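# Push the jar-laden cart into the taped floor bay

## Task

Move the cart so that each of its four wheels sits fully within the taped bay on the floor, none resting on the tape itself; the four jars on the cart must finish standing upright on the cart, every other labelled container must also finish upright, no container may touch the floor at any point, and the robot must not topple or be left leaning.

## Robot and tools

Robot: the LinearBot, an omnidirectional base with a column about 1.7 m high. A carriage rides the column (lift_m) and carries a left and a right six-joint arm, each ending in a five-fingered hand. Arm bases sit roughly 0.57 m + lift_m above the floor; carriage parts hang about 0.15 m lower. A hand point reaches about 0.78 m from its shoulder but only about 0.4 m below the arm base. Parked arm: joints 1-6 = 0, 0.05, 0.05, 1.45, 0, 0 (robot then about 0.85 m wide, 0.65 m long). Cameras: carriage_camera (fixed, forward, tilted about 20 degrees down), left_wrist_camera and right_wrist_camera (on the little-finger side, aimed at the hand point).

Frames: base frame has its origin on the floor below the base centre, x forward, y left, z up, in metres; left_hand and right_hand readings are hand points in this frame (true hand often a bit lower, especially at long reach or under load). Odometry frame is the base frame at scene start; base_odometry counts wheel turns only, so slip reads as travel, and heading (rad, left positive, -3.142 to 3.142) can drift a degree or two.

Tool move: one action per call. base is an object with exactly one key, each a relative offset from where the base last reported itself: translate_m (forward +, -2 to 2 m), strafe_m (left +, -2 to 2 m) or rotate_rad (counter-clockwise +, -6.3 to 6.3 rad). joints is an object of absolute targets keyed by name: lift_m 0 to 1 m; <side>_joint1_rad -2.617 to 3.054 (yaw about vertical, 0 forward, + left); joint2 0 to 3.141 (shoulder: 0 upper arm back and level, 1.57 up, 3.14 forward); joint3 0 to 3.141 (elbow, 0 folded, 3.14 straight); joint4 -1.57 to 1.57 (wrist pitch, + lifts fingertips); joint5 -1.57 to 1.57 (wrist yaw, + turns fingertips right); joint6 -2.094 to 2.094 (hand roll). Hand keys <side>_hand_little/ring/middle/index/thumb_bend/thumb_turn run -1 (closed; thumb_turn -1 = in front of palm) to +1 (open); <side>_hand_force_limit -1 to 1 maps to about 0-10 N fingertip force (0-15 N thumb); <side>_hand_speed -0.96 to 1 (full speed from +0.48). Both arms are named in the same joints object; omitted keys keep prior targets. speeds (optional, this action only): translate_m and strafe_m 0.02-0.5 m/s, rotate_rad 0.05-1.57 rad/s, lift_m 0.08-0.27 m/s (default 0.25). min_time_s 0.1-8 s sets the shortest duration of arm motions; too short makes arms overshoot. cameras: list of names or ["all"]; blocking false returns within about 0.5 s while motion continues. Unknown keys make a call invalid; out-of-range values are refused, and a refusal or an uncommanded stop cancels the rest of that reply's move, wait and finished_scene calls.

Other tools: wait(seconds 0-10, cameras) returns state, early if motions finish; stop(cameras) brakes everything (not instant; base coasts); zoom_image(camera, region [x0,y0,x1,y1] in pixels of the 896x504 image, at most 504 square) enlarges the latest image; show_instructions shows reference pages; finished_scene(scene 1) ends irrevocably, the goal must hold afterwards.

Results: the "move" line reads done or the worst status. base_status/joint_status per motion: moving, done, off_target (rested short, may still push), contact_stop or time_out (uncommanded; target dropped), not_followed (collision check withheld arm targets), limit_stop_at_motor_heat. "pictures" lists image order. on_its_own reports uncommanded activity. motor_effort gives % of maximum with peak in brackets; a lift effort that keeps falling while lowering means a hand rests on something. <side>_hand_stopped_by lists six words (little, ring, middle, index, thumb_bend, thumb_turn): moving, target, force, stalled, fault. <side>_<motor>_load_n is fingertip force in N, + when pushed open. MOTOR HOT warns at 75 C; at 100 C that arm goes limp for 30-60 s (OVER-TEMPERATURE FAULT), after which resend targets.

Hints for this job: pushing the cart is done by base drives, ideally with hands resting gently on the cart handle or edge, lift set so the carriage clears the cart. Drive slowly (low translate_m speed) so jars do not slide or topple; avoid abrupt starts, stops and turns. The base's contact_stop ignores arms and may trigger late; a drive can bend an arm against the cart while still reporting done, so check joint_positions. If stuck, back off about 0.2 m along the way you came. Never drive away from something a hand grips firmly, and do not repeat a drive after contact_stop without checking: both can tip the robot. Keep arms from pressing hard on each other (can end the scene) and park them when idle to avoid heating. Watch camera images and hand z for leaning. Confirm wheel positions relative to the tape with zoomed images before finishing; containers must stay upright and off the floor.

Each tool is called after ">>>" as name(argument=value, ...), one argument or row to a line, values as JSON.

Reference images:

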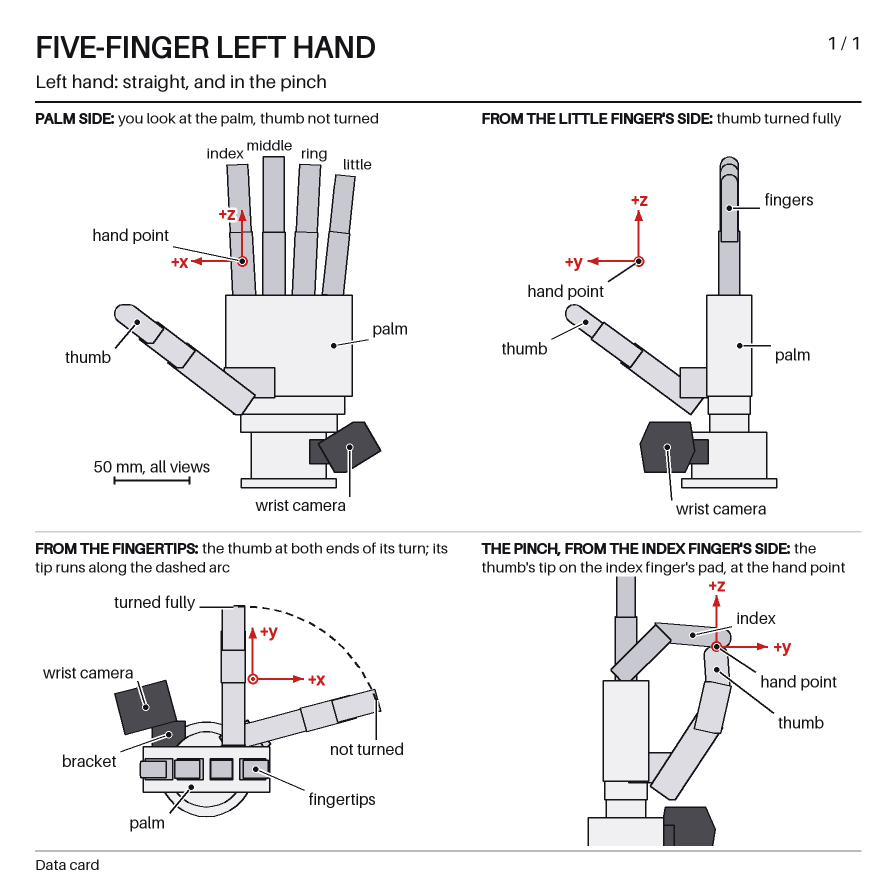

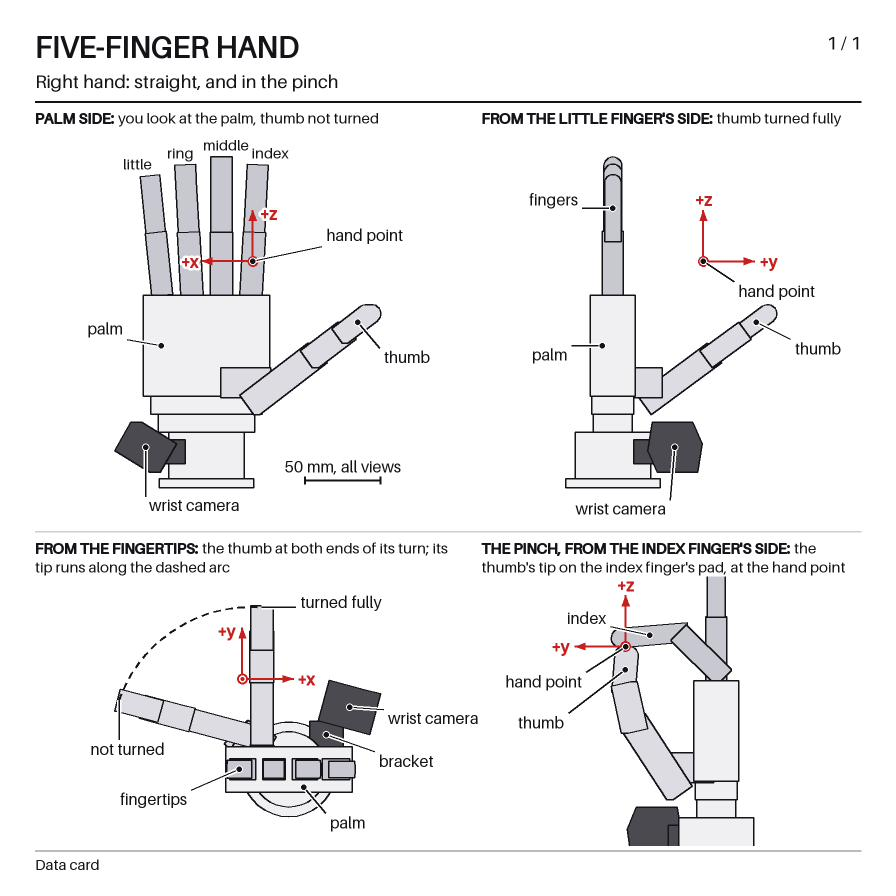

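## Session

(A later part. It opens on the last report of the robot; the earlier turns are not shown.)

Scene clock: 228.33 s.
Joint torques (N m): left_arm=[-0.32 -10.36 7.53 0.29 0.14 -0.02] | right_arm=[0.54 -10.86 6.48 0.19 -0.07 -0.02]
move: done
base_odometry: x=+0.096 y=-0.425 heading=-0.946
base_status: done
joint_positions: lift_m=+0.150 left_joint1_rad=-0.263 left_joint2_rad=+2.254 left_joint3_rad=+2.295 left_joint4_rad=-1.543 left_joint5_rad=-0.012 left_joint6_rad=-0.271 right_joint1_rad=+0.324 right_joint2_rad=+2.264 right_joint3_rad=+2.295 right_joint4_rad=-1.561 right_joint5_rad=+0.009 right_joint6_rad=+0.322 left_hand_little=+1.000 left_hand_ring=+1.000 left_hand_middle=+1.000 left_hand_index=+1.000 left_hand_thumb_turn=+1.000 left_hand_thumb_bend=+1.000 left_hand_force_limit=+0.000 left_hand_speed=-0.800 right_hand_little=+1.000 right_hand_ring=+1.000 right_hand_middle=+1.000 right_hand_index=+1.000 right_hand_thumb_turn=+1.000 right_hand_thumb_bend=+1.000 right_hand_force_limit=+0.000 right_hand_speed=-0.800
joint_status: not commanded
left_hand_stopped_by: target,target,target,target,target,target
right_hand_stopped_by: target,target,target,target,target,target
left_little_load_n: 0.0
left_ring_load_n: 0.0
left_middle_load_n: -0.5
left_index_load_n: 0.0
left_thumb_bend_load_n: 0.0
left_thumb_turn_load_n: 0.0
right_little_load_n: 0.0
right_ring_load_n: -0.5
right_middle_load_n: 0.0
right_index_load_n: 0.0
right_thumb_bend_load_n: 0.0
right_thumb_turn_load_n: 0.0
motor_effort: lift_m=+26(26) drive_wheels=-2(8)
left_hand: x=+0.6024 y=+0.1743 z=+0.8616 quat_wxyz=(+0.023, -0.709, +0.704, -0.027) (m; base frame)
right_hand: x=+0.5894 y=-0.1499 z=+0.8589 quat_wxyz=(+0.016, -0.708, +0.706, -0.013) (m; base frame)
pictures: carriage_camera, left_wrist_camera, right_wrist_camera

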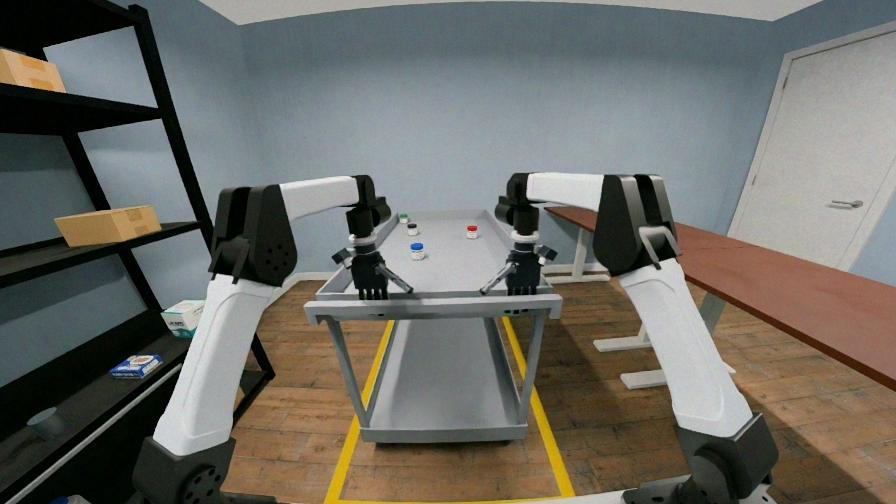

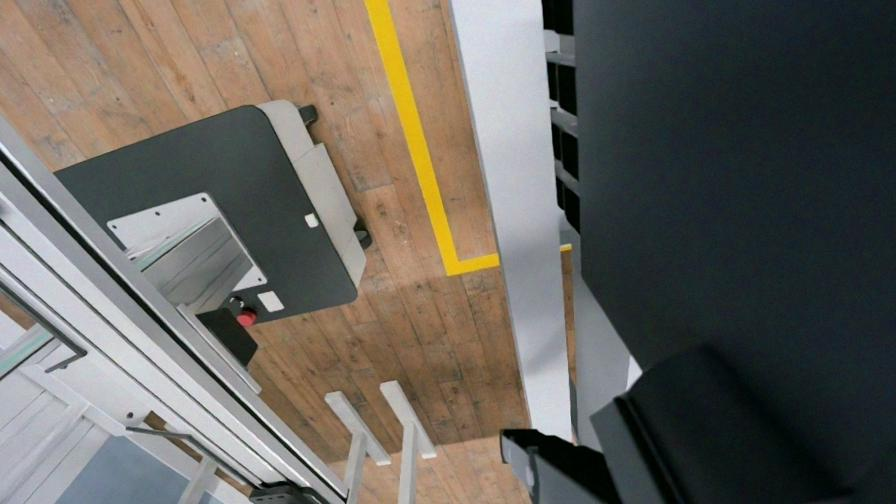

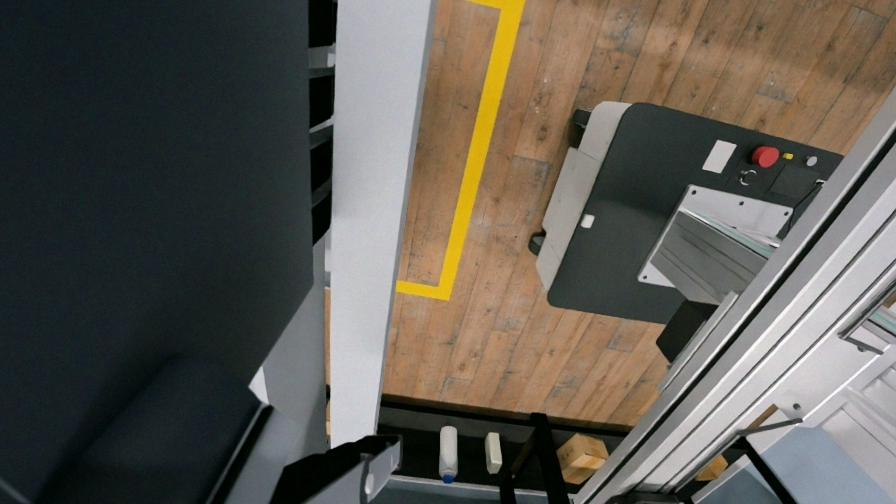

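>>> move(
  base={"translate_m": -0.05},
  speeds={"translate_m": 0.05},
)

>>> move(
  base={"translate_m": 0.012},
  speeds={"translate_m": 0.03},
)

>>> move(
  joints={"lift_m": 0.26},
  speeds={"lift_m": 0.08},
  cameras=["all"],
)

>>> zoom_image(
  camera="carriage_camera",
  region=[300, 200, 600, 500],
)

Scene clock: 238.97 s.
Joint torques (N m): left_arm=[-0.2 -10.44 7.6 0.38 0.17 0.04] | right_arm=[0.46 -10.81 6.45 0.22 -0.09 -0.02]
move: done
base_odometry: x=+0.066 y=-0.384 heading=-0.946
base_status: done
joint_positions: lift_m=+0.150 left_joint1_rad=-0.263 left_joint2_rad=+2.254 left_joint3_rad=+2.295 left_joint4_rad=-1.542 left_joint5_rad=-0.013 left_joint6_rad=-0.271 right_joint1_rad=+0.324 right_joint2_rad=+2.264 right_joint3_rad=+2.295 right_joint4_rad=-1.561 right_joint5_rad=+0.010 right_joint6_rad=+0.322 left_hand_little=+1.000 left_hand_ring=+1.000 left_hand_middle=+1.000 left_hand_index=+1.000 left_hand_thumb_turn=+1.000 left_hand_thumb_bend=+1.000 left_hand_force_limit=+0.000 left_hand_speed=-0.800 right_hand_little=+1.000 right_hand_ring=+1.000 right_hand_middle=+1.000 right_hand_index=+1.000 right_hand_thumb_turn=+1.000 right_hand_thumb_bend=+1.000 right_hand_force_limit=+0.000 right_hand_speed=-0.800
joint_status: not commanded
left_hand_stopped_by: target,target,target,target,target,target
right_hand_stopped_by: target,target,target,target,target,target
left_little_load_n: 0.5
left_ring_load_n: 0.0
left_middle_load_n: 0.0
left_index_load_n: 0.5
left_thumb_bend_load_n: 0.0
left_thumb_turn_load_n: 0.0
right_little_load_n: 0.0
right_ring_load_n: 0.0
right_middle_load_n: 0.0
right_index_load_n: 0.0
right_thumb_bend_load_n: 0.0
right_thumb_turn_load_n: 0.0
motor_effort: lift_m=+26(26) drive_wheels=-2(7)
left_hand: x=+0.6025 y=+0.1743 z=+0.8616 quat_wxyz=(+0.023, -0.710, +0.704, -0.027) (m; base frame)
right_hand: x=+0.5895 y=-0.1500 z=+0.8588 quat_wxyz=(+0.016, -0.708, +0.706, -0.014) (m; base frame)
pictures: none

Scene clock: 239.77 s.
Joint torques (N m): left_arm=[-0.23 -10.19 7.34 0.36 0.11 -0.02] | right_arm=[0.44 -10.89 6.52 0.24 -0.07 -0.02]
move: done
base_odometry: x=+0.073 y=-0.394 heading=-0.946
base_status: done
joint_positions: lift_m=+0.150 left_joint1_rad=-0.264 left_joint2_rad=+2.254 left_joint3_rad=+2.295 left_joint4_rad=-1.546 left_joint5_rad=-0.012 left_joint6_rad=-0.271 right_joint1_rad=+0.325 right_joint2_rad=+2.264 right_joint3_rad=+2.295 right_joint4_rad=-1.566 right_joint5_rad=+0.008 right_joint6_rad=+0.322 left_hand_little=+1.000 left_hand_ring=+1.000 left_hand_middle=+1.000 left_hand_index=+1.000 left_hand_thumb_turn=+1.000 left_hand_thumb_bend=+1.000 left_hand_force_limit=+0.000 left_hand_speed=-0.800 right_hand_little=+1.000 right_hand_ring=+1.000 right_hand_middle=+1.000 right_hand_index=+1.000 right_hand_thumb_turn=+1.000 right_hand_thumb_bend=+1.000 right_hand_force_limit=+0.000 right_hand_speed=-0.800
joint_status: not commanded
left_hand_stopped_by: target,target,target,target,target,target
right_hand_stopped_by: target,target,target,target,target,target
left_little_load_n: 0.0
left_ring_load_n: 0.0
left_middle_load_n: 0.0
left_index_load_n: 0.0
left_thumb_bend_load_n: -0.5
left_thumb_turn_load_n: 0.0
right_little_load_n: 0.0
right_ring_load_n: 0.0
right_middle_load_n: 0.0
right_index_load_n: 0.0
right_thumb_bend_load_n: 0.0
right_thumb_turn_load_n: 0.0
motor_effort: lift_m=+26(26) drive_wheels=+1(8)
left_hand: x=+0.6013 y=+0.1740 z=+0.8617 quat_wxyz=(+0.021, -0.709, +0.704, -0.026) (m; base frame)
right_hand: x=+0.5879 y=-0.1499 z=+0.8591 quat_wxyz=(+0.014, -0.708, +0.706, -0.012) (m; base frame)
pictures: none

Scene clock: 241.50 s.
Joint torques (N m): left_arm=[-0.31 -10.56 7.6 0.31 0.13 -0.01] | right_arm=[0.36 -11.04 6.5 0.25 -0.07 -0.03]
move: done
base_odometry: x=+0.073 y=-0.394 heading=-0.946
base_status: not commanded
joint_positions: lift_m=+0.260 left_joint1_rad=-0.264 left_joint2_rad=+2.257 left_joint3_rad=+2.296 left_joint4_rad=-1.547 left_joint5_rad=-0.010 left_joint6_rad=-0.271 right_joint1_rad=+0.325 right_joint2_rad=+2.266 right_joint3_rad=+2.295 right_joint4_rad=-1.567 right_joint5_rad=+0.008 right_joint6_rad=+0.322 left_hand_little=+1.000 left_hand_ring=+1.000 left_hand_middle=+1.000 left_hand_index=+1.000 left_hand_thumb_turn=+1.000 left_hand_thumb_bend=+1.000 left_hand_force_limit=+0.000 left_hand_speed=-0.800 right_hand_little=+1.000 right_hand_ring=+1.000 right_hand_middle=+1.000 right_hand_index=+1.000 right_hand_thumb_turn=+1.000 right_hand_thumb_bend=+1.000 right_hand_force_limit=+0.000 right_hand_speed=-0.800
joint_status: all done
left_hand_stopped_by: target,target,target,target,target,target
right_hand_stopped_by: target,target,target,target,target,target
left_little_load_n: 0.0
left_ring_load_n: 0.0
left_middle_load_n: 0.0
left_index_load_n: 0.0
left_thumb_bend_load_n: 0.0
left_thumb_turn_load_n: 0.0
right_little_load_n: 0.0
right_ring_load_n: 0.0
right_middle_load_n: 0.0
right_index_load_n: 0.0
right_thumb_bend_load_n: 0.0
right_thumb_turn_load_n: 0.0
motor_effort: lift_m=+25(31) drive_wheels=-1(2)
left_hand: x=+0.6010 y=+0.1738 z=+0.9711 quat_wxyz=(+0.020, -0.709, +0.704, -0.025) (m; base frame)
right_hand: x=+0.5877 y=-0.1498 z=+0.9685 quat_wxyz=(+0.013, -0.708, +0.706, -0.011) (m; base frame)
pictures: carriage_camera, left_wrist_camera, right_wrist_camera

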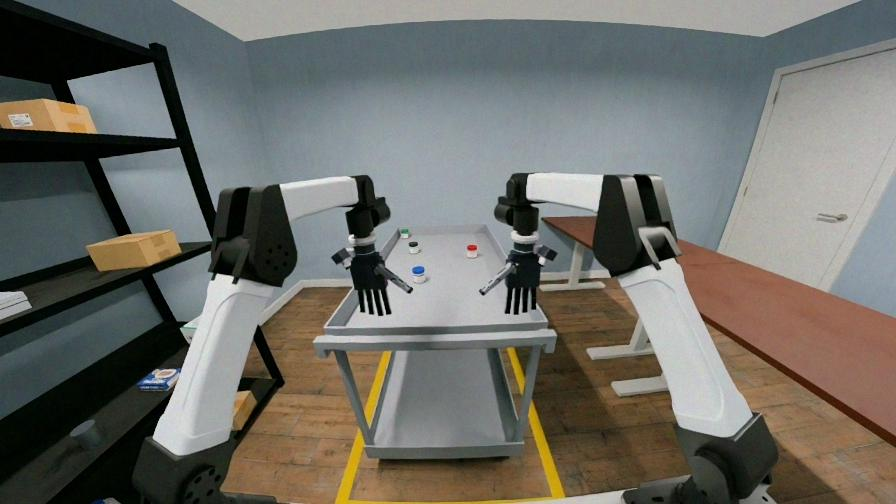

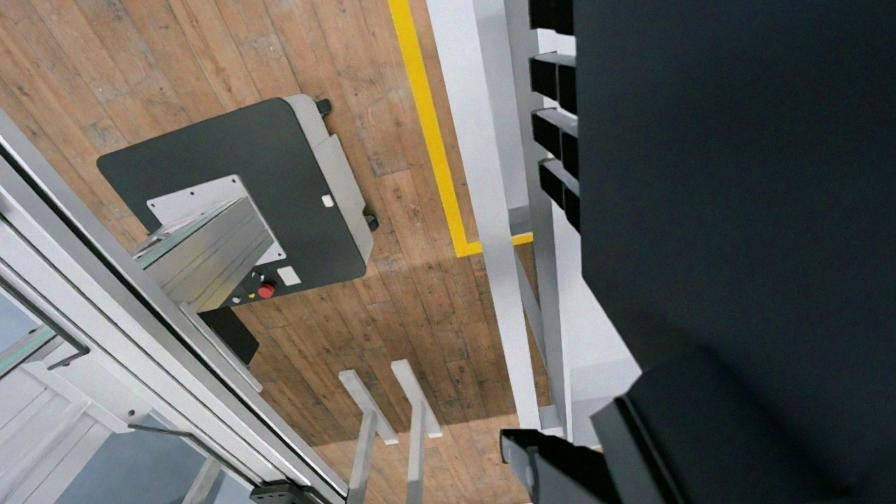

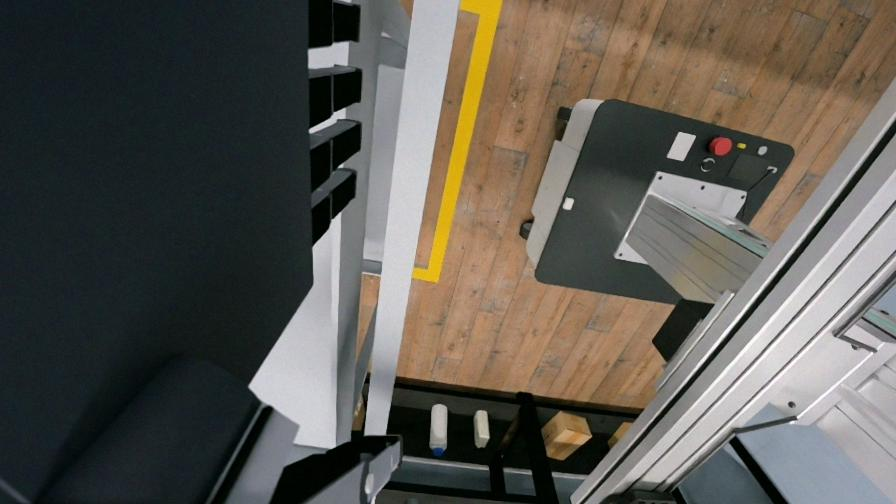

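Scaled by 1.680.

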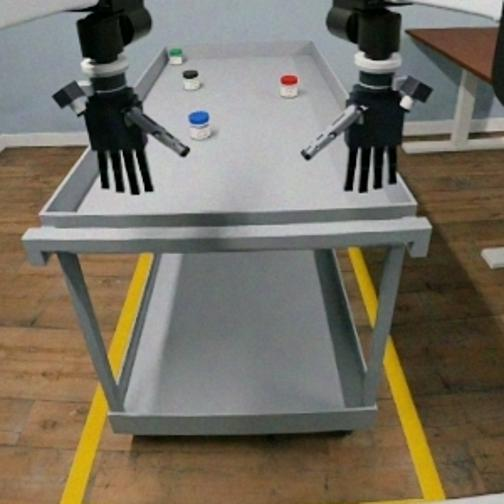

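>>> move(
  base={"translate_m": -0.4},
  speeds={"translate_m": 0.15},
  cameras=["left_wrist_camera"],
)

>>> move(
  joints={"left_joint1_rad":0,"left_joint2_rad":1.0,"left_joint3_rad":1.0,"left_joint4_rad":0,"left_joint5_rad":0,"left_joint6_rad":0,"right_joint1_rad":0,"right_joint2_rad":1.0,"right_joint3_rad":1.0,"right_joint4_rad":0,"right_joint5_rad":0,"right_joint6_rad":0},
  min_time_s=2.5,
)

>>> move(
  joints={"lift_m": 0.0, "left_joint1_rad":0,"left_joint2_rad":0.05,"left_joint3_rad":0.05,"left_joint4_rad":1.45,"left_joint5_rad":0,"left_joint6_rad":0,"right_joint1_rad":0,"right_joint2_rad":0.05,"right_joint3_rad":0.05,"right_joint4_rad":1.45,"right_joint5_rad":0,"right_joint6_rad":0},
  min_time_s=2.5,
  cameras=["all"],
)

Scene clock: 251.97 s.
Joint torques (N m): left_arm=[0.1 -10.37 7.54 0.37 0.12 0.01] | right_arm=[0.29 -10.96 6.58 0.23 -0.06 -0.02]
move: done
base_odometry: x=-0.161 y=-0.070 heading=-0.947
base_status: done
joint_positions: lift_m=+0.260 left_joint1_rad=-0.266 left_joint2_rad=+2.257 left_joint3_rad=+2.296 left_joint4_rad=-1.549 left_joint5_rad=-0.010 left_joint6_rad=-0.271 right_joint1_rad=+0.326 right_joint2_rad=+2.266 right_joint3_rad=+2.295 right_joint4_rad=-1.568 right_joint5_rad=+0.007 right_joint6_rad=+0.322 left_hand_little=+1.000 left_hand_ring=+1.000 left_hand_middle=+1.000 left_hand_index=+1.000 left_hand_thumb_turn=+1.000 left_hand_thumb_bend=+1.000 left_hand_force_limit=+0.000 left_hand_speed=-0.800 right_hand_little=+1.000 right_hand_ring=+1.000 right_hand_middle=+1.000 right_hand_index=+1.000 right_hand_thumb_turn=+1.000 right_hand_thumb_bend=+1.000 right_hand_force_limit=+0.000 right_hand_speed=-0.800
joint_status: not commanded
left_hand_stopped_by: target,target,target,target,target,target
right_hand_stopped_by: target,target,target,target,target,target
left_little_load_n: 0.0
left_ring_load_n: 0.0
left_middle_load_n: 0.0
left_index_load_n: 0.0
left_thumb_bend_load_n: 0.0
left_thumb_turn_load_n: 0.0
right_little_load_n: 0.0
right_ring_load_n: 0.0
right_middle_load_n: 0.0
right_index_load_n: 0.0
right_thumb_bend_load_n: 0.0
right_thumb_turn_load_n: 0.0
motor_effort: lift_m=+25(26) drive_wheels=-3(8)
left_hand: x=+0.6004 y=+0.1733 z=+0.9711 quat_wxyz=(+0.020, -0.709, +0.705, -0.024) (m; base frame)
right_hand: x=+0.5872 y=-0.1495 z=+0.9686 quat_wxyz=(+0.013, -0.708, +0.706, -0.010) (m; base frame)
pictures: left_wrist_camera

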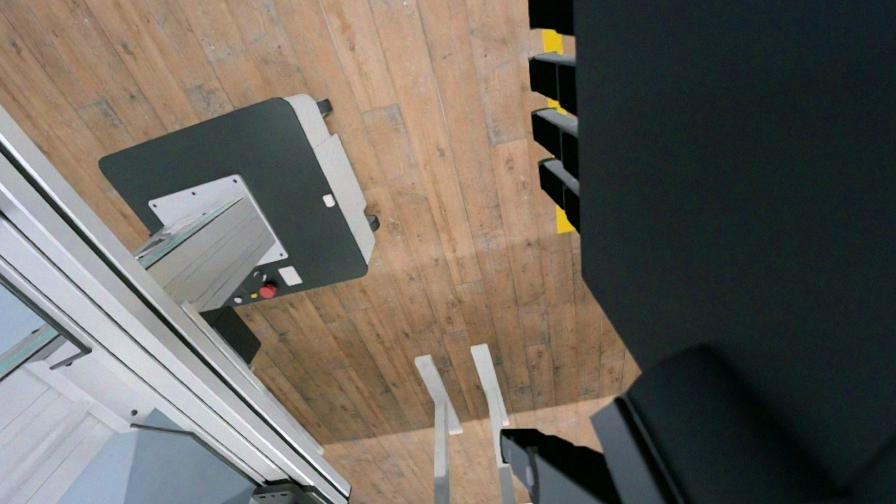

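Scene clock: 254.87 s.
Joint torques (N m): left_arm=[0.84 -4.31 6.52 2.06 0.05 0.09] | right_arm=[-0.72 -3.89 6.13 2.32 -0.06 -0.29]
move: done
base_odometry: x=-0.161 y=-0.070 heading=-0.947
base_status: not commanded
joint_positions: lift_m=+0.260 left_joint1_rad=-0.005 left_joint2_rad=+1.017 left_joint3_rad=+1.010 left_joint4_rad=-0.022 left_joint5_rad=-0.009 left_joint6_rad=-0.007 right_joint1_rad=+0.006 right_joint2_rad=+1.015 right_joint3_rad=+1.006 right_joint4_rad=-0.022 right_joint5_rad=+0.007 right_joint6_rad=+0.015 left_hand_little=+1.000 left_hand_ring=+1.000 left_hand_middle=+1.000 left_hand_index=+1.000 left_hand_thumb_turn=+1.000 left_hand_thumb_bend=+1.000 left_hand_force_limit=+0.000 left_hand_speed=-0.800 right_hand_little=+1.000 right_hand_ring=+1.000 right_hand_middle=+1.000 right_hand_index=+1.000 right_hand_thumb_turn=+1.000 right_hand_thumb_bend=+1.000 right_hand_force_limit=+0.000 right_hand_speed=-0.800
joint_status: all done
left_hand_stopped_by: target,target,target,target,target,target
right_hand_stopped_by: target,target,target,target,target,target
left_little_load_n: 0.0
left_ring_load_n: 0.0
left_middle_load_n: 0.0
left_index_load_n: 0.0
left_thumb_bend_load_n: 0.0
left_thumb_turn_load_n: 0.0
right_little_load_n: 0.0
right_ring_load_n: 0.0
right_middle_load_n: 0.0
right_index_load_n: 0.0
right_thumb_bend_load_n: 0.0
right_thumb_turn_load_n: -0.5
motor_effort: lift_m=+26(26) drive_wheels=-2(4)
left_hand: x=+0.6223 y=+0.2882 z=+1.1837 quat_wxyz=(+0.492, -0.510, +0.504, -0.494) (m; base frame)
right_hand: x=+0.6218 y=-0.2869 z=+1.1828 quat_wxyz=(+0.496, -0.504, +0.511, -0.489) (m; base frame)
pictures: none

Scene clock: 257.73 s.
Joint torques (N m): left_arm=[0.77 2.36 4.92 0.34 0.02 0.06] | right_arm=[-0.72 2.4 4.49 0.13 -0.07 -0.28]
move: done
base_odometry: x=-0.161 y=-0.070 heading=-0.947
base_status: not commanded
joint_positions: lift_m=+0.000 left_joint1_rad=-0.005 left_joint2_rad=+0.060 left_joint3_rad=+0.058 left_joint4_rad=+1.437 left_joint5_rad=-0.009 left_joint6_rad=-0.007 right_joint1_rad=+0.006 right_joint2_rad=+0.057 right_joint3_rad=+0.056 right_joint4_rad=+1.439 right_joint5_rad=+0.007 right_joint6_rad=+0.014 left_hand_little=+1.000 left_hand_ring=+1.000 left_hand_middle=+1.000 left_hand_index=+1.000 left_hand_thumb_turn=+1.000 left_hand_thumb_bend=+1.000 left_hand_force_limit=+0.000 left_hand_speed=-0.800 right_hand_little=+1.000 right_hand_ring=+1.000 right_hand_middle=+1.000 right_hand_index=+1.000 right_hand_thumb_turn=+1.000 right_hand_thumb_bend=+1.000 right_hand_force_limit=+0.000 right_hand_speed=-0.800
joint_status: all done
left_hand_stopped_by: target,target,target,target,target,target
right_hand_stopped_by: target,target,target,target,target,target
left_little_load_n: 0.0
left_ring_load_n: 0.0
left_middle_load_n: 0.0
left_index_load_n: 0.0
left_thumb_bend_load_n: 0.0
left_thumb_turn_load_n: 0.0
right_little_load_n: 0.0
right_ring_load_n: 0.0
right_middle_load_n: 0.0
right_index_load_n: 0.0
right_thumb_bend_load_n: 0.0
right_thumb_turn_load_n: 0.0
motor_effort: lift_m=+26(30) drive_wheels=+1(2)
left_hand: x=+0.3266 y=+0.2899 z=+1.0419 quat_wxyz=(+0.701, -0.051, +0.045, -0.710) (m; base frame)
right_hand: x=+0.3253 y=-0.2889 z=+1.0415 quat_wxyz=(+0.713, -0.044, +0.049, -0.699) (m; base frame)
pictures: carriage_camera, left_wrist_camera, right_wrist_camera

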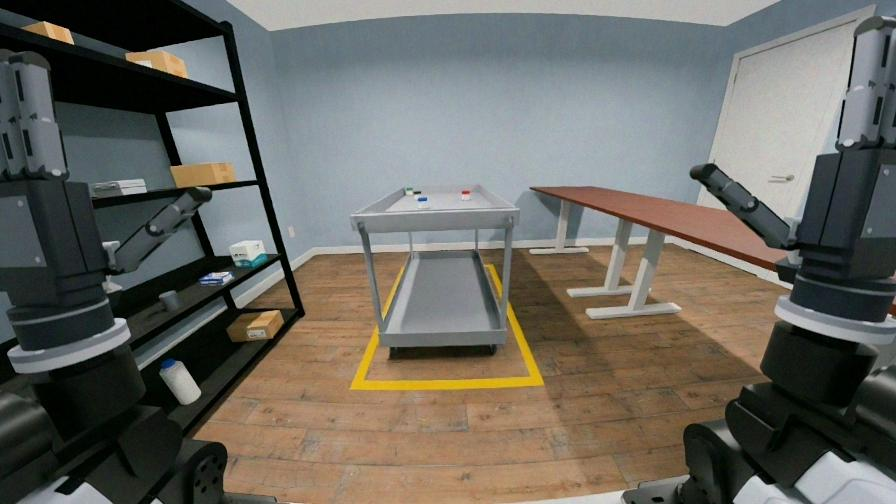

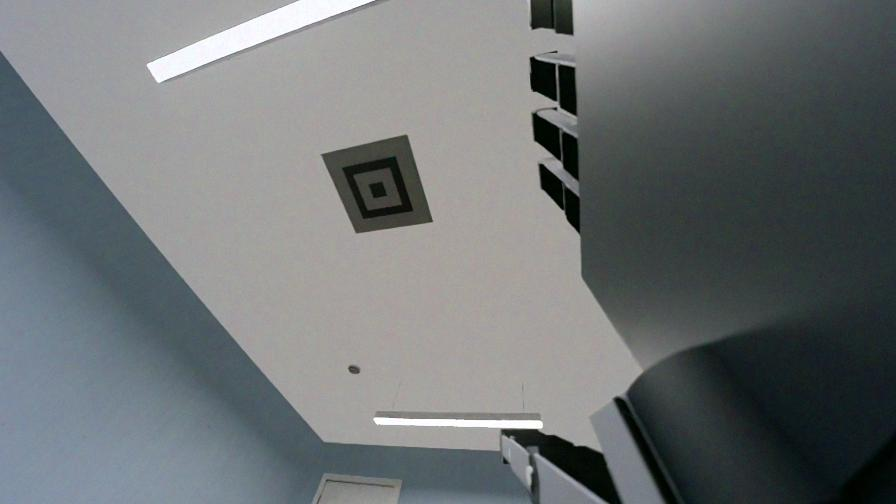

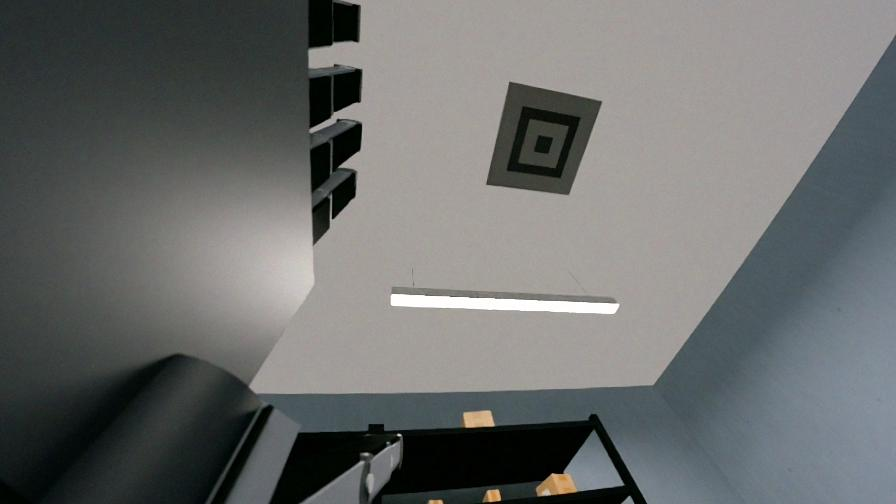

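>>> move(
  base={"strafe_m": -0.45},
  speeds={"strafe_m": 0.25},
)

>>> move(
  base={"rotate_rad": 0.15},
  speeds={"rotate_rad": 0.4},
  cameras=["carriage_camera"],
)

>>> zoom_image(
  camera="carriage_camera",
  region=[320, 220, 560, 400],
)

Scene clock: 267.97 s.
Joint torques (N m): left_arm=[0.58 2.48 4.86 0.32 0.12 0.1] | right_arm=[-0.72 2.37 4.48 0.12 -0.04 -0.29]
move: done
base_odometry: x=-0.526 y=-0.332 heading=-0.947
base_status: done
joint_positions: lift_m=+0.000 left_joint1_rad=-0.005 left_joint2_rad=+0.060 left_joint3_rad=+0.058 left_joint4_rad=+1.439 left_joint5_rad=-0.009 left_joint6_rad=-0.007 right_joint1_rad=+0.006 right_joint2_rad=+0.057 right_joint3_rad=+0.056 right_joint4_rad=+1.442 right_joint5_rad=+0.005 right_joint6_rad=+0.014 left_hand_little=+1.000 left_hand_ring=+1.000 left_hand_middle=+1.000 left_hand_index=+1.000 left_hand_thumb_turn=+1.000 left_hand_thumb_bend=+1.000 left_hand_force_limit=+0.000 left_hand_speed=-0.800 right_hand_little=+1.000 right_hand_ring=+1.000 right_hand_middle=+1.000 right_hand_index=+1.000 right_hand_thumb_turn=+1.000 right_hand_thumb_bend=+1.000 right_hand_force_limit=+0.000 right_hand_speed=-0.800
joint_status: not commanded
left_hand_stopped_by: target,target,target,target,target,target
right_hand_stopped_by: target,target,target,target,target,target
left_little_load_n: 0.0
left_ring_load_n: 0.0
left_middle_load_n: 0.0
left_index_load_n: 0.0
left_thumb_bend_load_n: 0.0
left_thumb_turn_load_n: 0.0
right_little_load_n: 0.0
right_ring_load_n: 0.0
right_middle_load_n: 0.0
right_index_load_n: 0.0
right_thumb_bend_load_n: 0.0
right_thumb_turn_load_n: 0.0
motor_effort: lift_m=+26(26) drive_wheels=-4(7)
left_hand: x=+0.3261 y=+0.2898 z=+1.0419 quat_wxyz=(+0.702, -0.050, +0.044, -0.709) (m; base frame)
right_hand: x=+0.3247 y=-0.2884 z=+1.0417 quat_wxyz=(+0.713, -0.044, +0.048, -0.699) (m; base frame)
pictures: none

Scene clock: 269.13 s.
Joint torques (N m): left_arm=[0.62 2.47 4.78 0.29 0.02 0.11] | right_arm=[-0.72 2.41 4.48 0.06 -0.04 -0.29]
move: done
base_odometry: x=-0.526 y=-0.332 heading=-0.798
base_status: done
joint_positions: lift_m=+0.000 left_joint1_rad=-0.005 left_joint2_rad=+0.060 left_joint3_rad=+0.057 left_joint4_rad=+1.443 left_joint5_rad=-0.007 left_joint6_rad=-0.007 right_joint1_rad=+0.006 right_joint2_rad=+0.057 right_joint3_rad=+0.056 right_joint4_rad=+1.447 right_joint5_rad=+0.004 right_joint6_rad=+0.014 left_hand_little=+1.000 left_hand_ring=+1.000 left_hand_middle=+1.000 left_hand_index=+1.000 left_hand_thumb_turn=+1.000 left_hand_thumb_bend=+1.000 left_hand_force_limit=+0.000 left_hand_speed=-0.800 right_hand_little=+1.000 right_hand_ring=+1.000 right_hand_middle=+1.000 right_hand_index=+1.000 right_hand_thumb_turn=+1.000 right_hand_thumb_bend=+1.000 right_hand_force_limit=+0.000 right_hand_speed=-0.800
joint_status: not commanded
left_hand_stopped_by: target,target,target,target,target,target
right_hand_stopped_by: target,target,target,target,target,target
left_little_load_n: 0.0
left_ring_load_n: 0.0
left_middle_load_n: 0.0
left_index_load_n: 0.0
left_thumb_bend_load_n: 0.0
left_thumb_turn_load_n: 0.0
right_little_load_n: 0.0
right_ring_load_n: 0.0
right_middle_load_n: 0.0
right_index_load_n: -0.5
right_thumb_bend_load_n: 0.0
right_thumb_turn_load_n: 0.0
motor_effort: lift_m=+26(26) drive_wheels=+5(8)
left_hand: x=+0.3253 y=+0.2894 z=+1.0420 quat_wxyz=(+0.702, -0.048, +0.044, -0.710) (m; base frame)
right_hand: x=+0.3234 y=-0.2884 z=+1.0421 quat_wxyz=(+0.713, -0.042, +0.046, -0.699) (m; base frame)
pictures: carriage_camera

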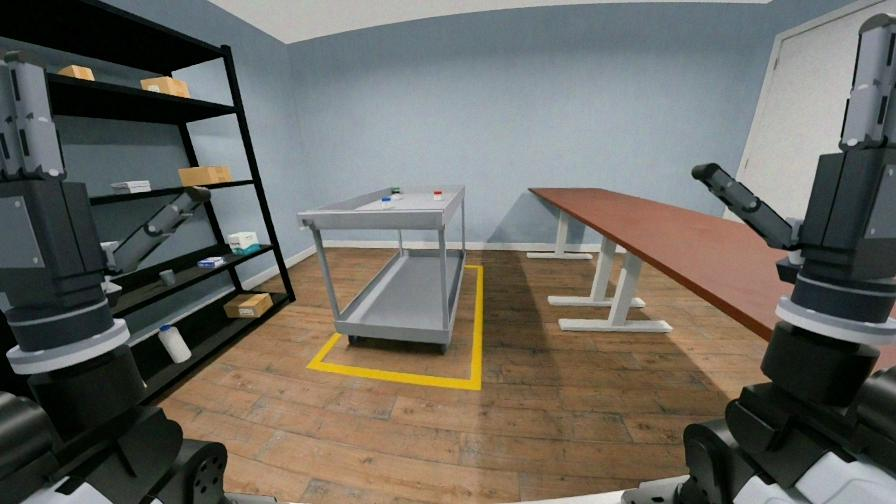

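Scaled by 2.100.

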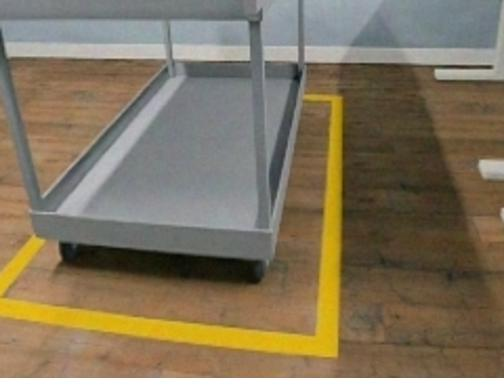

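>>> move(
  base={"rotate_rad": -0.15},
  speeds={"rotate_rad": 0.4},
)

>>> move(
  base={"strafe_m": 0.82},
  speeds={"strafe_m": 0.3},
)

>>> move(
  base={"rotate_rad": -0.15},
  speeds={"rotate_rad": 0.4},
  cameras=["carriage_camera"],
)

>>> zoom_image(
  camera="carriage_camera",
  region=[360, 220, 600, 400],
)

Scene clock: 298.23 s.
Joint torques (N m): left_arm=[0.76 2.4 4.89 0.24 0.08 0.05] | right_arm=[-0.69 2.41 4.45 0.05 -0.04 -0.29]
move: done
base_odometry: x=-0.526 y=-0.332 heading=-0.946
base_status: done
joint_positions: lift_m=+0.000 left_joint1_rad=-0.005 left_joint2_rad=+0.060 left_joint3_rad=+0.057 left_joint4_rad=+1.444 left_joint5_rad=-0.006 left_joint6_rad=-0.007 right_joint1_rad=+0.006 right_joint2_rad=+0.057 right_joint3_rad=+0.056 right_joint4_rad=+1.448 right_joint5_rad=+0.004 right_joint6_rad=+0.014 left_hand_little=+1.000 left_hand_ring=+1.000 left_hand_middle=+1.000 left_hand_index=+1.000 left_hand_thumb_turn=+1.000 left_hand_thumb_bend=+1.000 left_hand_force_limit=+0.000 left_hand_speed=-0.800 right_hand_little=+1.000 right_hand_ring=+1.000 right_hand_middle=+1.000 right_hand_index=+1.000 right_hand_thumb_turn=+1.000 right_hand_thumb_bend=+1.000 right_hand_force_limit=+0.000 right_hand_speed=-0.800
joint_status: not commanded
left_hand_stopped_by: target,target,target,target,target,target
right_hand_stopped_by: target,target,target,target,target,target
left_little_load_n: 0.0
left_ring_load_n: 0.0
left_middle_load_n: 0.0
left_index_load_n: 0.0
left_thumb_bend_load_n: 0.0
left_thumb_turn_load_n: 0.0
right_little_load_n: 0.0
right_ring_load_n: 0.0
right_middle_load_n: 0.0
right_index_load_n: 0.0
right_thumb_bend_load_n: 0.0
right_thumb_turn_load_n: 0.0
motor_effort: lift_m=+26(26) drive_wheels=+6(9)
left_hand: x=+0.3252 y=+0.2893 z=+1.0420 quat_wxyz=(+0.702, -0.048, +0.044, -0.710) (m; base frame)
right_hand: x=+0.3231 y=-0.2883 z=+1.0422 quat_wxyz=(+0.713, -0.042, +0.045, -0.699) (m; base frame)
pictures: none

Scene clock: 302.47 s.
Joint torques (N m): left_arm=[0.49 2.39 4.82 0.28 0.04 0.09] | right_arm=[-0.62 2.4 4.48 0.05 -0.03 -0.29]
move: done
base_odometry: x=+0.139 y=+0.147 heading=-0.946
base_status: done
joint_positions: lift_m=+0.000 left_joint1_rad=-0.004 left_joint2_rad=+0.060 left_joint3_rad=+0.057 left_joint4_rad=+1.444 left_joint5_rad=-0.005 left_joint6_rad=-0.007 right_joint1_rad=+0.005 right_joint2_rad=+0.057 right_joint3_rad=+0.056 right_joint4_rad=+1.448 right_joint5_rad=+0.003 right_joint6_rad=+0.014 left_hand_little=+1.000 left_hand_ring=+1.000 left_hand_middle=+1.000 left_hand_index=+1.000 left_hand_thumb_turn=+1.000 left_hand_thumb_bend=+1.000 left_hand_force_limit=+0.000 left_hand_speed=-0.800 right_hand_little=+1.000 right_hand_ring=+1.000 right_hand_middle=+1.000 right_hand_index=+1.000 right_hand_thumb_turn=+1.000 right_hand_thumb_bend=+1.000 right_hand_force_limit=+0.000 right_hand_speed=-0.800
joint_status: not commanded
left_hand_stopped_by: target,target,target,target,target,target
right_hand_stopped_by: target,target,target,target,target,target
left_little_load_n: 0.0
left_ring_load_n: 0.0
left_middle_load_n: 0.0
left_index_load_n: 0.0
left_thumb_bend_load_n: 0.0
left_thumb_turn_load_n: 0.0
right_little_load_n: 0.0
right_ring_load_n: 0.0
right_middle_load_n: 0.0
right_index_load_n: 0.5
right_thumb_bend_load_n: 0.0
right_thumb_turn_load_n: 0.0
motor_effort: lift_m=+26(26) drive_wheels=-2(14)
left_hand: x=+0.3251 y=+0.2892 z=+1.0421 quat_wxyz=(+0.702, -0.048, +0.044, -0.709) (m; base frame)
right_hand: x=+0.3231 y=-0.2883 z=+1.0422 quat_wxyz=(+0.712, -0.042, +0.045, -0.699) (m; base frame)
pictures: none

Scene clock: 303.63 s.
Joint torques (N m): left_arm=[0.65 2.32 4.86 0.24 0.03 0.1] | right_arm=[-0.64 2.41 4.46 0.04 -0.03 -0.28]
move: done
base_odometry: x=+0.139 y=+0.147 heading=-1.095
base_status: done
joint_positions: lift_m=+0.000 left_joint1_rad=-0.004 left_joint2_rad=+0.060 left_joint3_rad=+0.057 left_joint4_rad=+1.444 left_joint5_rad=-0.005 left_joint6_rad=-0.007 right_joint1_rad=+0.005 right_joint2_rad=+0.057 right_joint3_rad=+0.056 right_joint4_rad=+1.448 right_joint5_rad=+0.003 right_joint6_rad=+0.014 left_hand_little=+1.000 left_hand_ring=+1.000 left_hand_middle=+1.000 left_hand_index=+1.000 left_hand_thumb_turn=+1.000 left_hand_thumb_bend=+1.000 left_hand_force_limit=+0.000 left_hand_speed=-0.800 right_hand_little=+1.000 right_hand_ring=+1.000 right_hand_middle=+1.000 right_hand_index=+1.000 right_hand_thumb_turn=+1.000 right_hand_thumb_bend=+1.000 right_hand_force_limit=+0.000 right_hand_speed=-0.800
joint_status: not commanded
left_hand_stopped_by: target,target,target,target,target,target
right_hand_stopped_by: target,target,target,target,target,target
left_little_load_n: 0.0
left_ring_load_n: 0.0
left_middle_load_n: 0.0
left_index_load_n: 0.0
left_thumb_bend_load_n: 0.0
left_thumb_turn_load_n: 0.0
right_little_load_n: 0.0
right_ring_load_n: 0.0
right_middle_load_n: 0.0
right_index_load_n: 0.0
right_thumb_bend_load_n: 0.0
right_thumb_turn_load_n: 0.0
motor_effort: lift_m=+26(26) drive_wheels=+4(9)
left_hand: x=+0.3251 y=+0.2891 z=+1.0420 quat_wxyz=(+0.702, -0.048, +0.044, -0.709) (m; base frame)
right_hand: x=+0.3229 y=-0.2882 z=+1.0423 quat_wxyz=(+0.712, -0.042, +0.045, -0.699) (m; base frame)
pictures: carriage_camera

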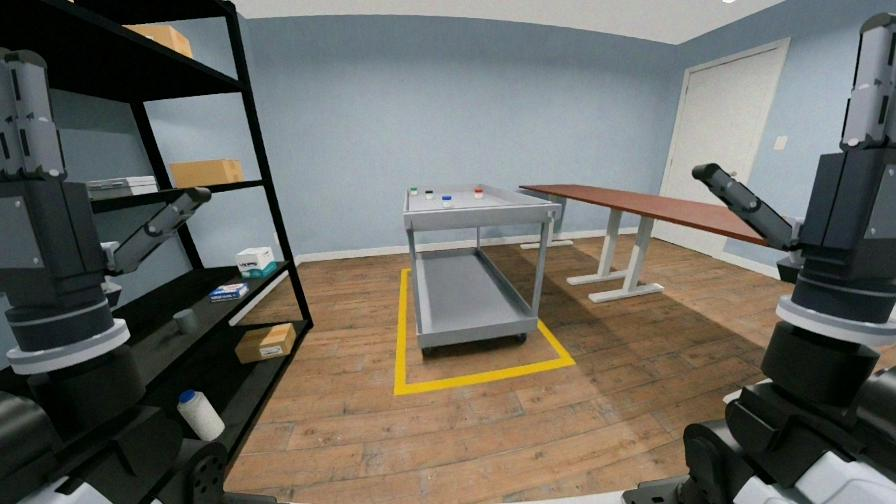

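Scaled by 2.100.

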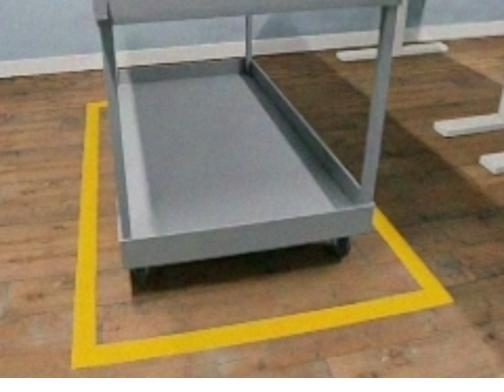

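>>> zoom_image(
  camera="carriage_camera",
  region=[390, 235, 450, 295],
)

>>> move(
  base={"rotate_rad": -0.25},
  speeds={"rotate_rad": 0.4},
)

>>> move(
  base={"translate_m": 0.3},
  speeds={"translate_m": 0.15},
  cameras=["carriage_camera"],
)

Scaled by 8.400.

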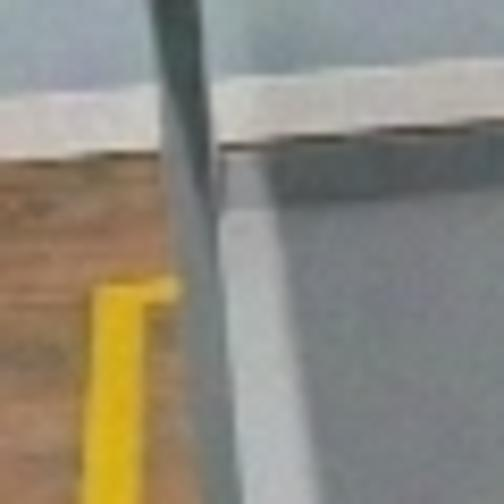

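Scene clock: 321.30 s.
Joint torques (N m): left_arm=[0.81 2.36 4.9 0.26 0.01 0.1] | right_arm=[-0.61 2.44 4.62 0.04 -0.02 -0.29]
move: done
base_odometry: x=+0.139 y=+0.148 heading=-1.345
base_status: done
joint_positions: lift_m=+0.000 left_joint1_rad=-0.004 left_joint2_rad=+0.060 left_joint3_rad=+0.057 left_joint4_rad=+1.444 left_joint5_rad=-0.005 left_joint6_rad=-0.007 right_joint1_rad=+0.005 right_joint2_rad=+0.057 right_joint3_rad=+0.055 right_joint4_rad=+1.449 right_joint5_rad=+0.002 right_joint6_rad=+0.014 left_hand_little=+1.000 left_hand_ring=+1.000 left_hand_middle=+1.000 left_hand_index=+1.000 left_hand_thumb_turn=+1.000 left_hand_thumb_bend=+1.000 left_hand_force_limit=+0.000 left_hand_speed=-0.800 right_hand_little=+1.000 right_hand_ring=+1.000 right_hand_middle=+1.000 right_hand_index=+1.000 right_hand_thumb_turn=+1.000 right_hand_thumb_bend=+1.000 right_hand_force_limit=+0.000 right_hand_speed=-0.800
joint_status: not commanded
left_hand_stopped_by: target,target,target,target,target,target
right_hand_stopped_by: target,target,target,target,target,target
left_little_load_n: 0.0
left_ring_load_n: -0.5
left_middle_load_n: 0.0
left_index_load_n: 0.0
left_thumb_bend_load_n: 0.0
left_thumb_turn_load_n: 0.0
right_little_load_n: 0.0
right_ring_load_n: 0.0
right_middle_load_n: 0.0
right_index_load_n: 0.0
right_thumb_bend_load_n: 0.0
right_thumb_turn_load_n: 0.0
motor_effort: lift_m=+26(26) drive_wheels=+7(11)
left_hand: x=+0.3251 y=+0.2891 z=+1.0420 quat_wxyz=(+0.702, -0.048, +0.044, -0.709) (m; base frame)
right_hand: x=+0.3231 y=-0.2881 z=+1.0420 quat_wxyz=(+0.712, -0.043, +0.045, -0.699) (m; base frame)
pictures: none

Scene clock: 324.20 s.
Joint torques (N m): left_arm=[0.49 2.39 5.01 0.24 0.05 0.09] | right_arm=[-0.62 2.47 4.67 0.01 -0.02 -0.29]
move: done
base_odometry: x=+0.206 y=-0.145 heading=-1.346
base_status: done
joint_positions: lift_m=+0.000 left_joint1_rad=-0.004 left_joint2_rad=+0.060 left_joint3_rad=+0.057 left_joint4_rad=+1.446 left_joint5_rad=-0.005 left_joint6_rad=-0.007 right_joint1_rad=+0.005 right_joint2_rad=+0.057 right_joint3_rad=+0.055 right_joint4_rad=+1.451 right_joint5_rad=+0.002 right_joint6_rad=+0.014 left_hand_little=+1.000 left_hand_ring=+1.000 left_hand_middle=+1.000 left_hand_index=+1.000 left_hand_thumb_turn=+1.000 left_hand_thumb_bend=+1.000 left_hand_force_limit=+0.000 left_hand_speed=-0.800 right_hand_little=+1.000 right_hand_ring=+1.000 right_hand_middle=+1.000 right_hand_index=+1.000 right_hand_thumb_turn=+1.000 right_hand_thumb_bend=+1.000 right_hand_force_limit=+0.000 right_hand_speed=-0.800
joint_status: not commanded
left_hand_stopped_by: target,target,target,target,target,target
right_hand_stopped_by: target,target,target,target,target,target
left_little_load_n: 0.0
left_ring_load_n: 0.0
left_middle_load_n: 0.0
left_index_load_n: 0.0
left_thumb_bend_load_n: 0.0
left_thumb_turn_load_n: 0.0
right_little_load_n: 0.0
right_ring_load_n: 0.0
right_middle_load_n: 0.0
right_index_load_n: 0.5
right_thumb_bend_load_n: 0.0
right_thumb_turn_load_n: 0.0
motor_effort: lift_m=+26(26) drive_wheels=-9(13)
left_hand: x=+0.3246 y=+0.2891 z=+1.0422 quat_wxyz=(+0.702, -0.047, +0.043, -0.709) (m; base frame)
right_hand: x=+0.3226 y=-0.2881 z=+1.0422 quat_wxyz=(+0.712, -0.042, +0.044, -0.699) (m; base frame)
pictures: carriage_camera

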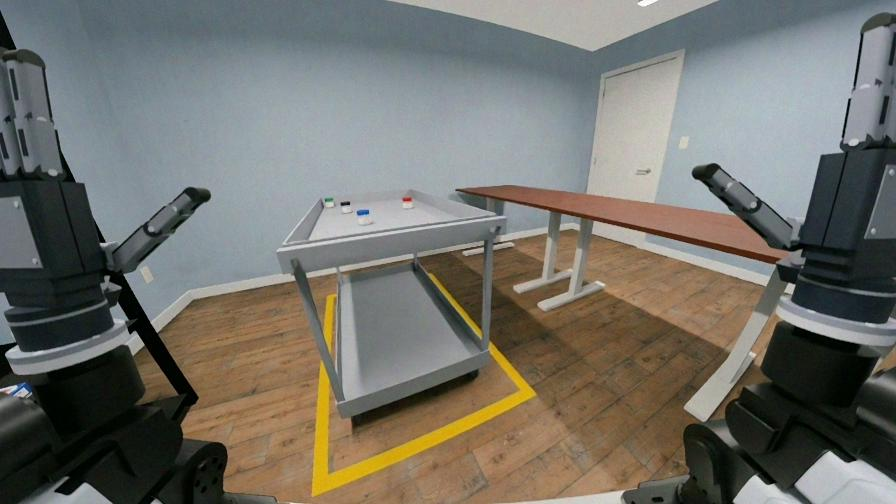

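>>> move(
  base={"rotate_rad": 0.4},
  joints={"lift_m": 0.26},
  speeds={"rotate_rad": 0.4},
)

>>> move(
  base={"strafe_m": -0.254},
  speeds={"strafe_m": 0.2},
  cameras=["carriage_camera"],
)

Scene clock: 337.93 s.
Joint torques (N m): left_arm=[0.68 2.48 5.31 0.29 0 0.08] | right_arm=[-0.62 2.82 4.82 0.03 -0.03 -0.29]
move: done
base_odometry: x=+0.206 y=-0.145 heading=-0.947
base_status: done
joint_positions: lift_m=+0.260 left_joint1_rad=-0.004 left_joint2_rad=+0.058 left_joint3_rad=+0.052 left_joint4_rad=+1.446 left_joint5_rad=-0.004 left_joint6_rad=-0.007 right_joint1_rad=+0.005 right_joint2_rad=+0.052 right_joint3_rad=+0.052 right_joint4_rad=+1.450 right_joint5_rad=+0.002 right_joint6_rad=+0.014 left_hand_little=+1.000 left_hand_ring=+1.000 left_hand_middle=+1.000 left_hand_index=+1.000 left_hand_thumb_turn=+1.000 left_hand_thumb_bend=+1.000 left_hand_force_limit=+0.000 left_hand_speed=-0.800 right_hand_little=+1.000 right_hand_ring=+1.000 right_hand_middle=+1.000 right_hand_index=+1.000 right_hand_thumb_turn=+1.000 right_hand_thumb_bend=+1.000 right_hand_force_limit=+0.000 right_hand_speed=-0.800
joint_status: all done
left_hand_stopped_by: target,target,target,target,target,target
right_hand_stopped_by: target,target,target,target,target,target
left_little_load_n: 0.0
left_ring_load_n: 0.0
left_middle_load_n: 0.0
left_index_load_n: 0.0
left_thumb_bend_load_n: 0.0
left_thumb_turn_load_n: 0.0
right_little_load_n: 0.0
right_ring_load_n: 0.0
right_middle_load_n: 0.0
right_index_load_n: 0.0
right_thumb_bend_load_n: 0.0
right_thumb_turn_load_n: 0.0
motor_effort: lift_m=+25(31) drive_wheels=+7(11)
left_hand: x=+0.3255 y=+0.2890 z=+1.3007 quat_wxyz=(+0.702, -0.048, +0.045, -0.709) (m; base frame)
right_hand: x=+0.3222 y=-0.2881 z=+1.3014 quat_wxyz=(+0.712, -0.042, +0.044, -0.699) (m; base frame)
pictures: none

Scene clock: 340.30 s.
Joint torques (N m): left_arm=[0.64 2.56 5.33 0.25 0.02 0.05] | right_arm=[-0.61 2.82 4.85 0.01 -0.03 -0.29]
move: done
base_odometry: x=+0.000 y=-0.294 heading=-0.946
base_status: done
joint_positions: lift_m=+0.260 left_joint1_rad=-0.004 left_joint2_rad=+0.058 left_joint3_rad=+0.052 left_joint4_rad=+1.446 left_joint5_rad=-0.004 left_joint6_rad=-0.007 right_joint1_rad=+0.005 right_joint2_rad=+0.052 right_joint3_rad=+0.052 right_joint4_rad=+1.450 right_joint5_rad=+0.002 right_joint6_rad=+0.014 left_hand_little=+1.000 left_hand_ring=+1.000 left_hand_middle=+1.000 left_hand_index=+1.000 left_hand_thumb_turn=+1.000 left_hand_thumb_bend=+1.000 left_hand_force_limit=+0.000 left_hand_speed=-0.800 right_hand_little=+1.000 right_hand_ring=+1.000 right_hand_middle=+1.000 right_hand_index=+1.000 right_hand_thumb_turn=+1.000 right_hand_thumb_bend=+1.000 right_hand_force_limit=+0.000 right_hand_speed=-0.800
joint_status: not commanded
left_hand_stopped_by: target,target,target,target,target,target
right_hand_stopped_by: target,target,target,target,target,target
left_little_load_n: 0.0
left_ring_load_n: 0.0
left_middle_load_n: 0.0
left_index_load_n: 0.0
left_thumb_bend_load_n: 0.0
left_thumb_turn_load_n: 0.0
right_little_load_n: 0.0
right_ring_load_n: 0.0
right_middle_load_n: 0.0
right_index_load_n: 0.0
right_thumb_bend_load_n: 0.0
right_thumb_turn_load_n: 0.0
motor_effort: lift_m=+25(25) drive_wheels=-8(13)
left_hand: x=+0.3255 y=+0.2890 z=+1.3007 quat_wxyz=(+0.702, -0.048, +0.045, -0.709) (m; base frame)
right_hand: x=+0.3223 y=-0.2881 z=+1.3014 quat_wxyz=(+0.712, -0.042, +0.044, -0.699) (m; base frame)
pictures: carriage_camera

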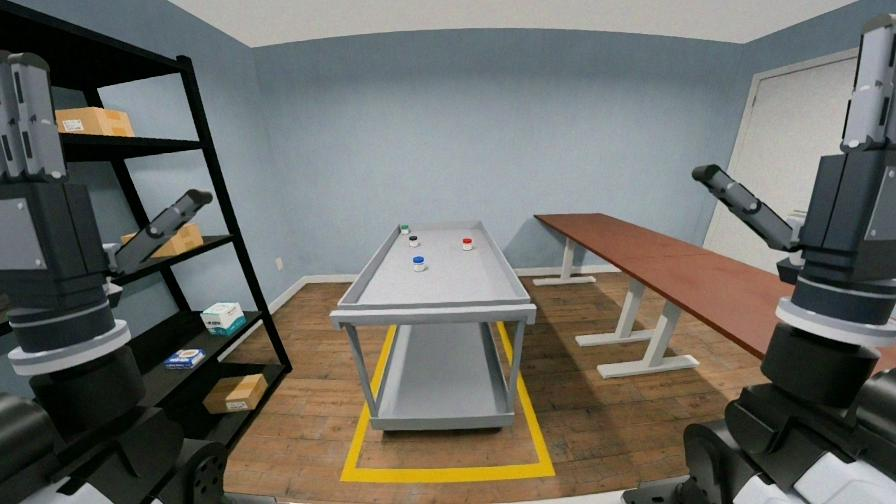

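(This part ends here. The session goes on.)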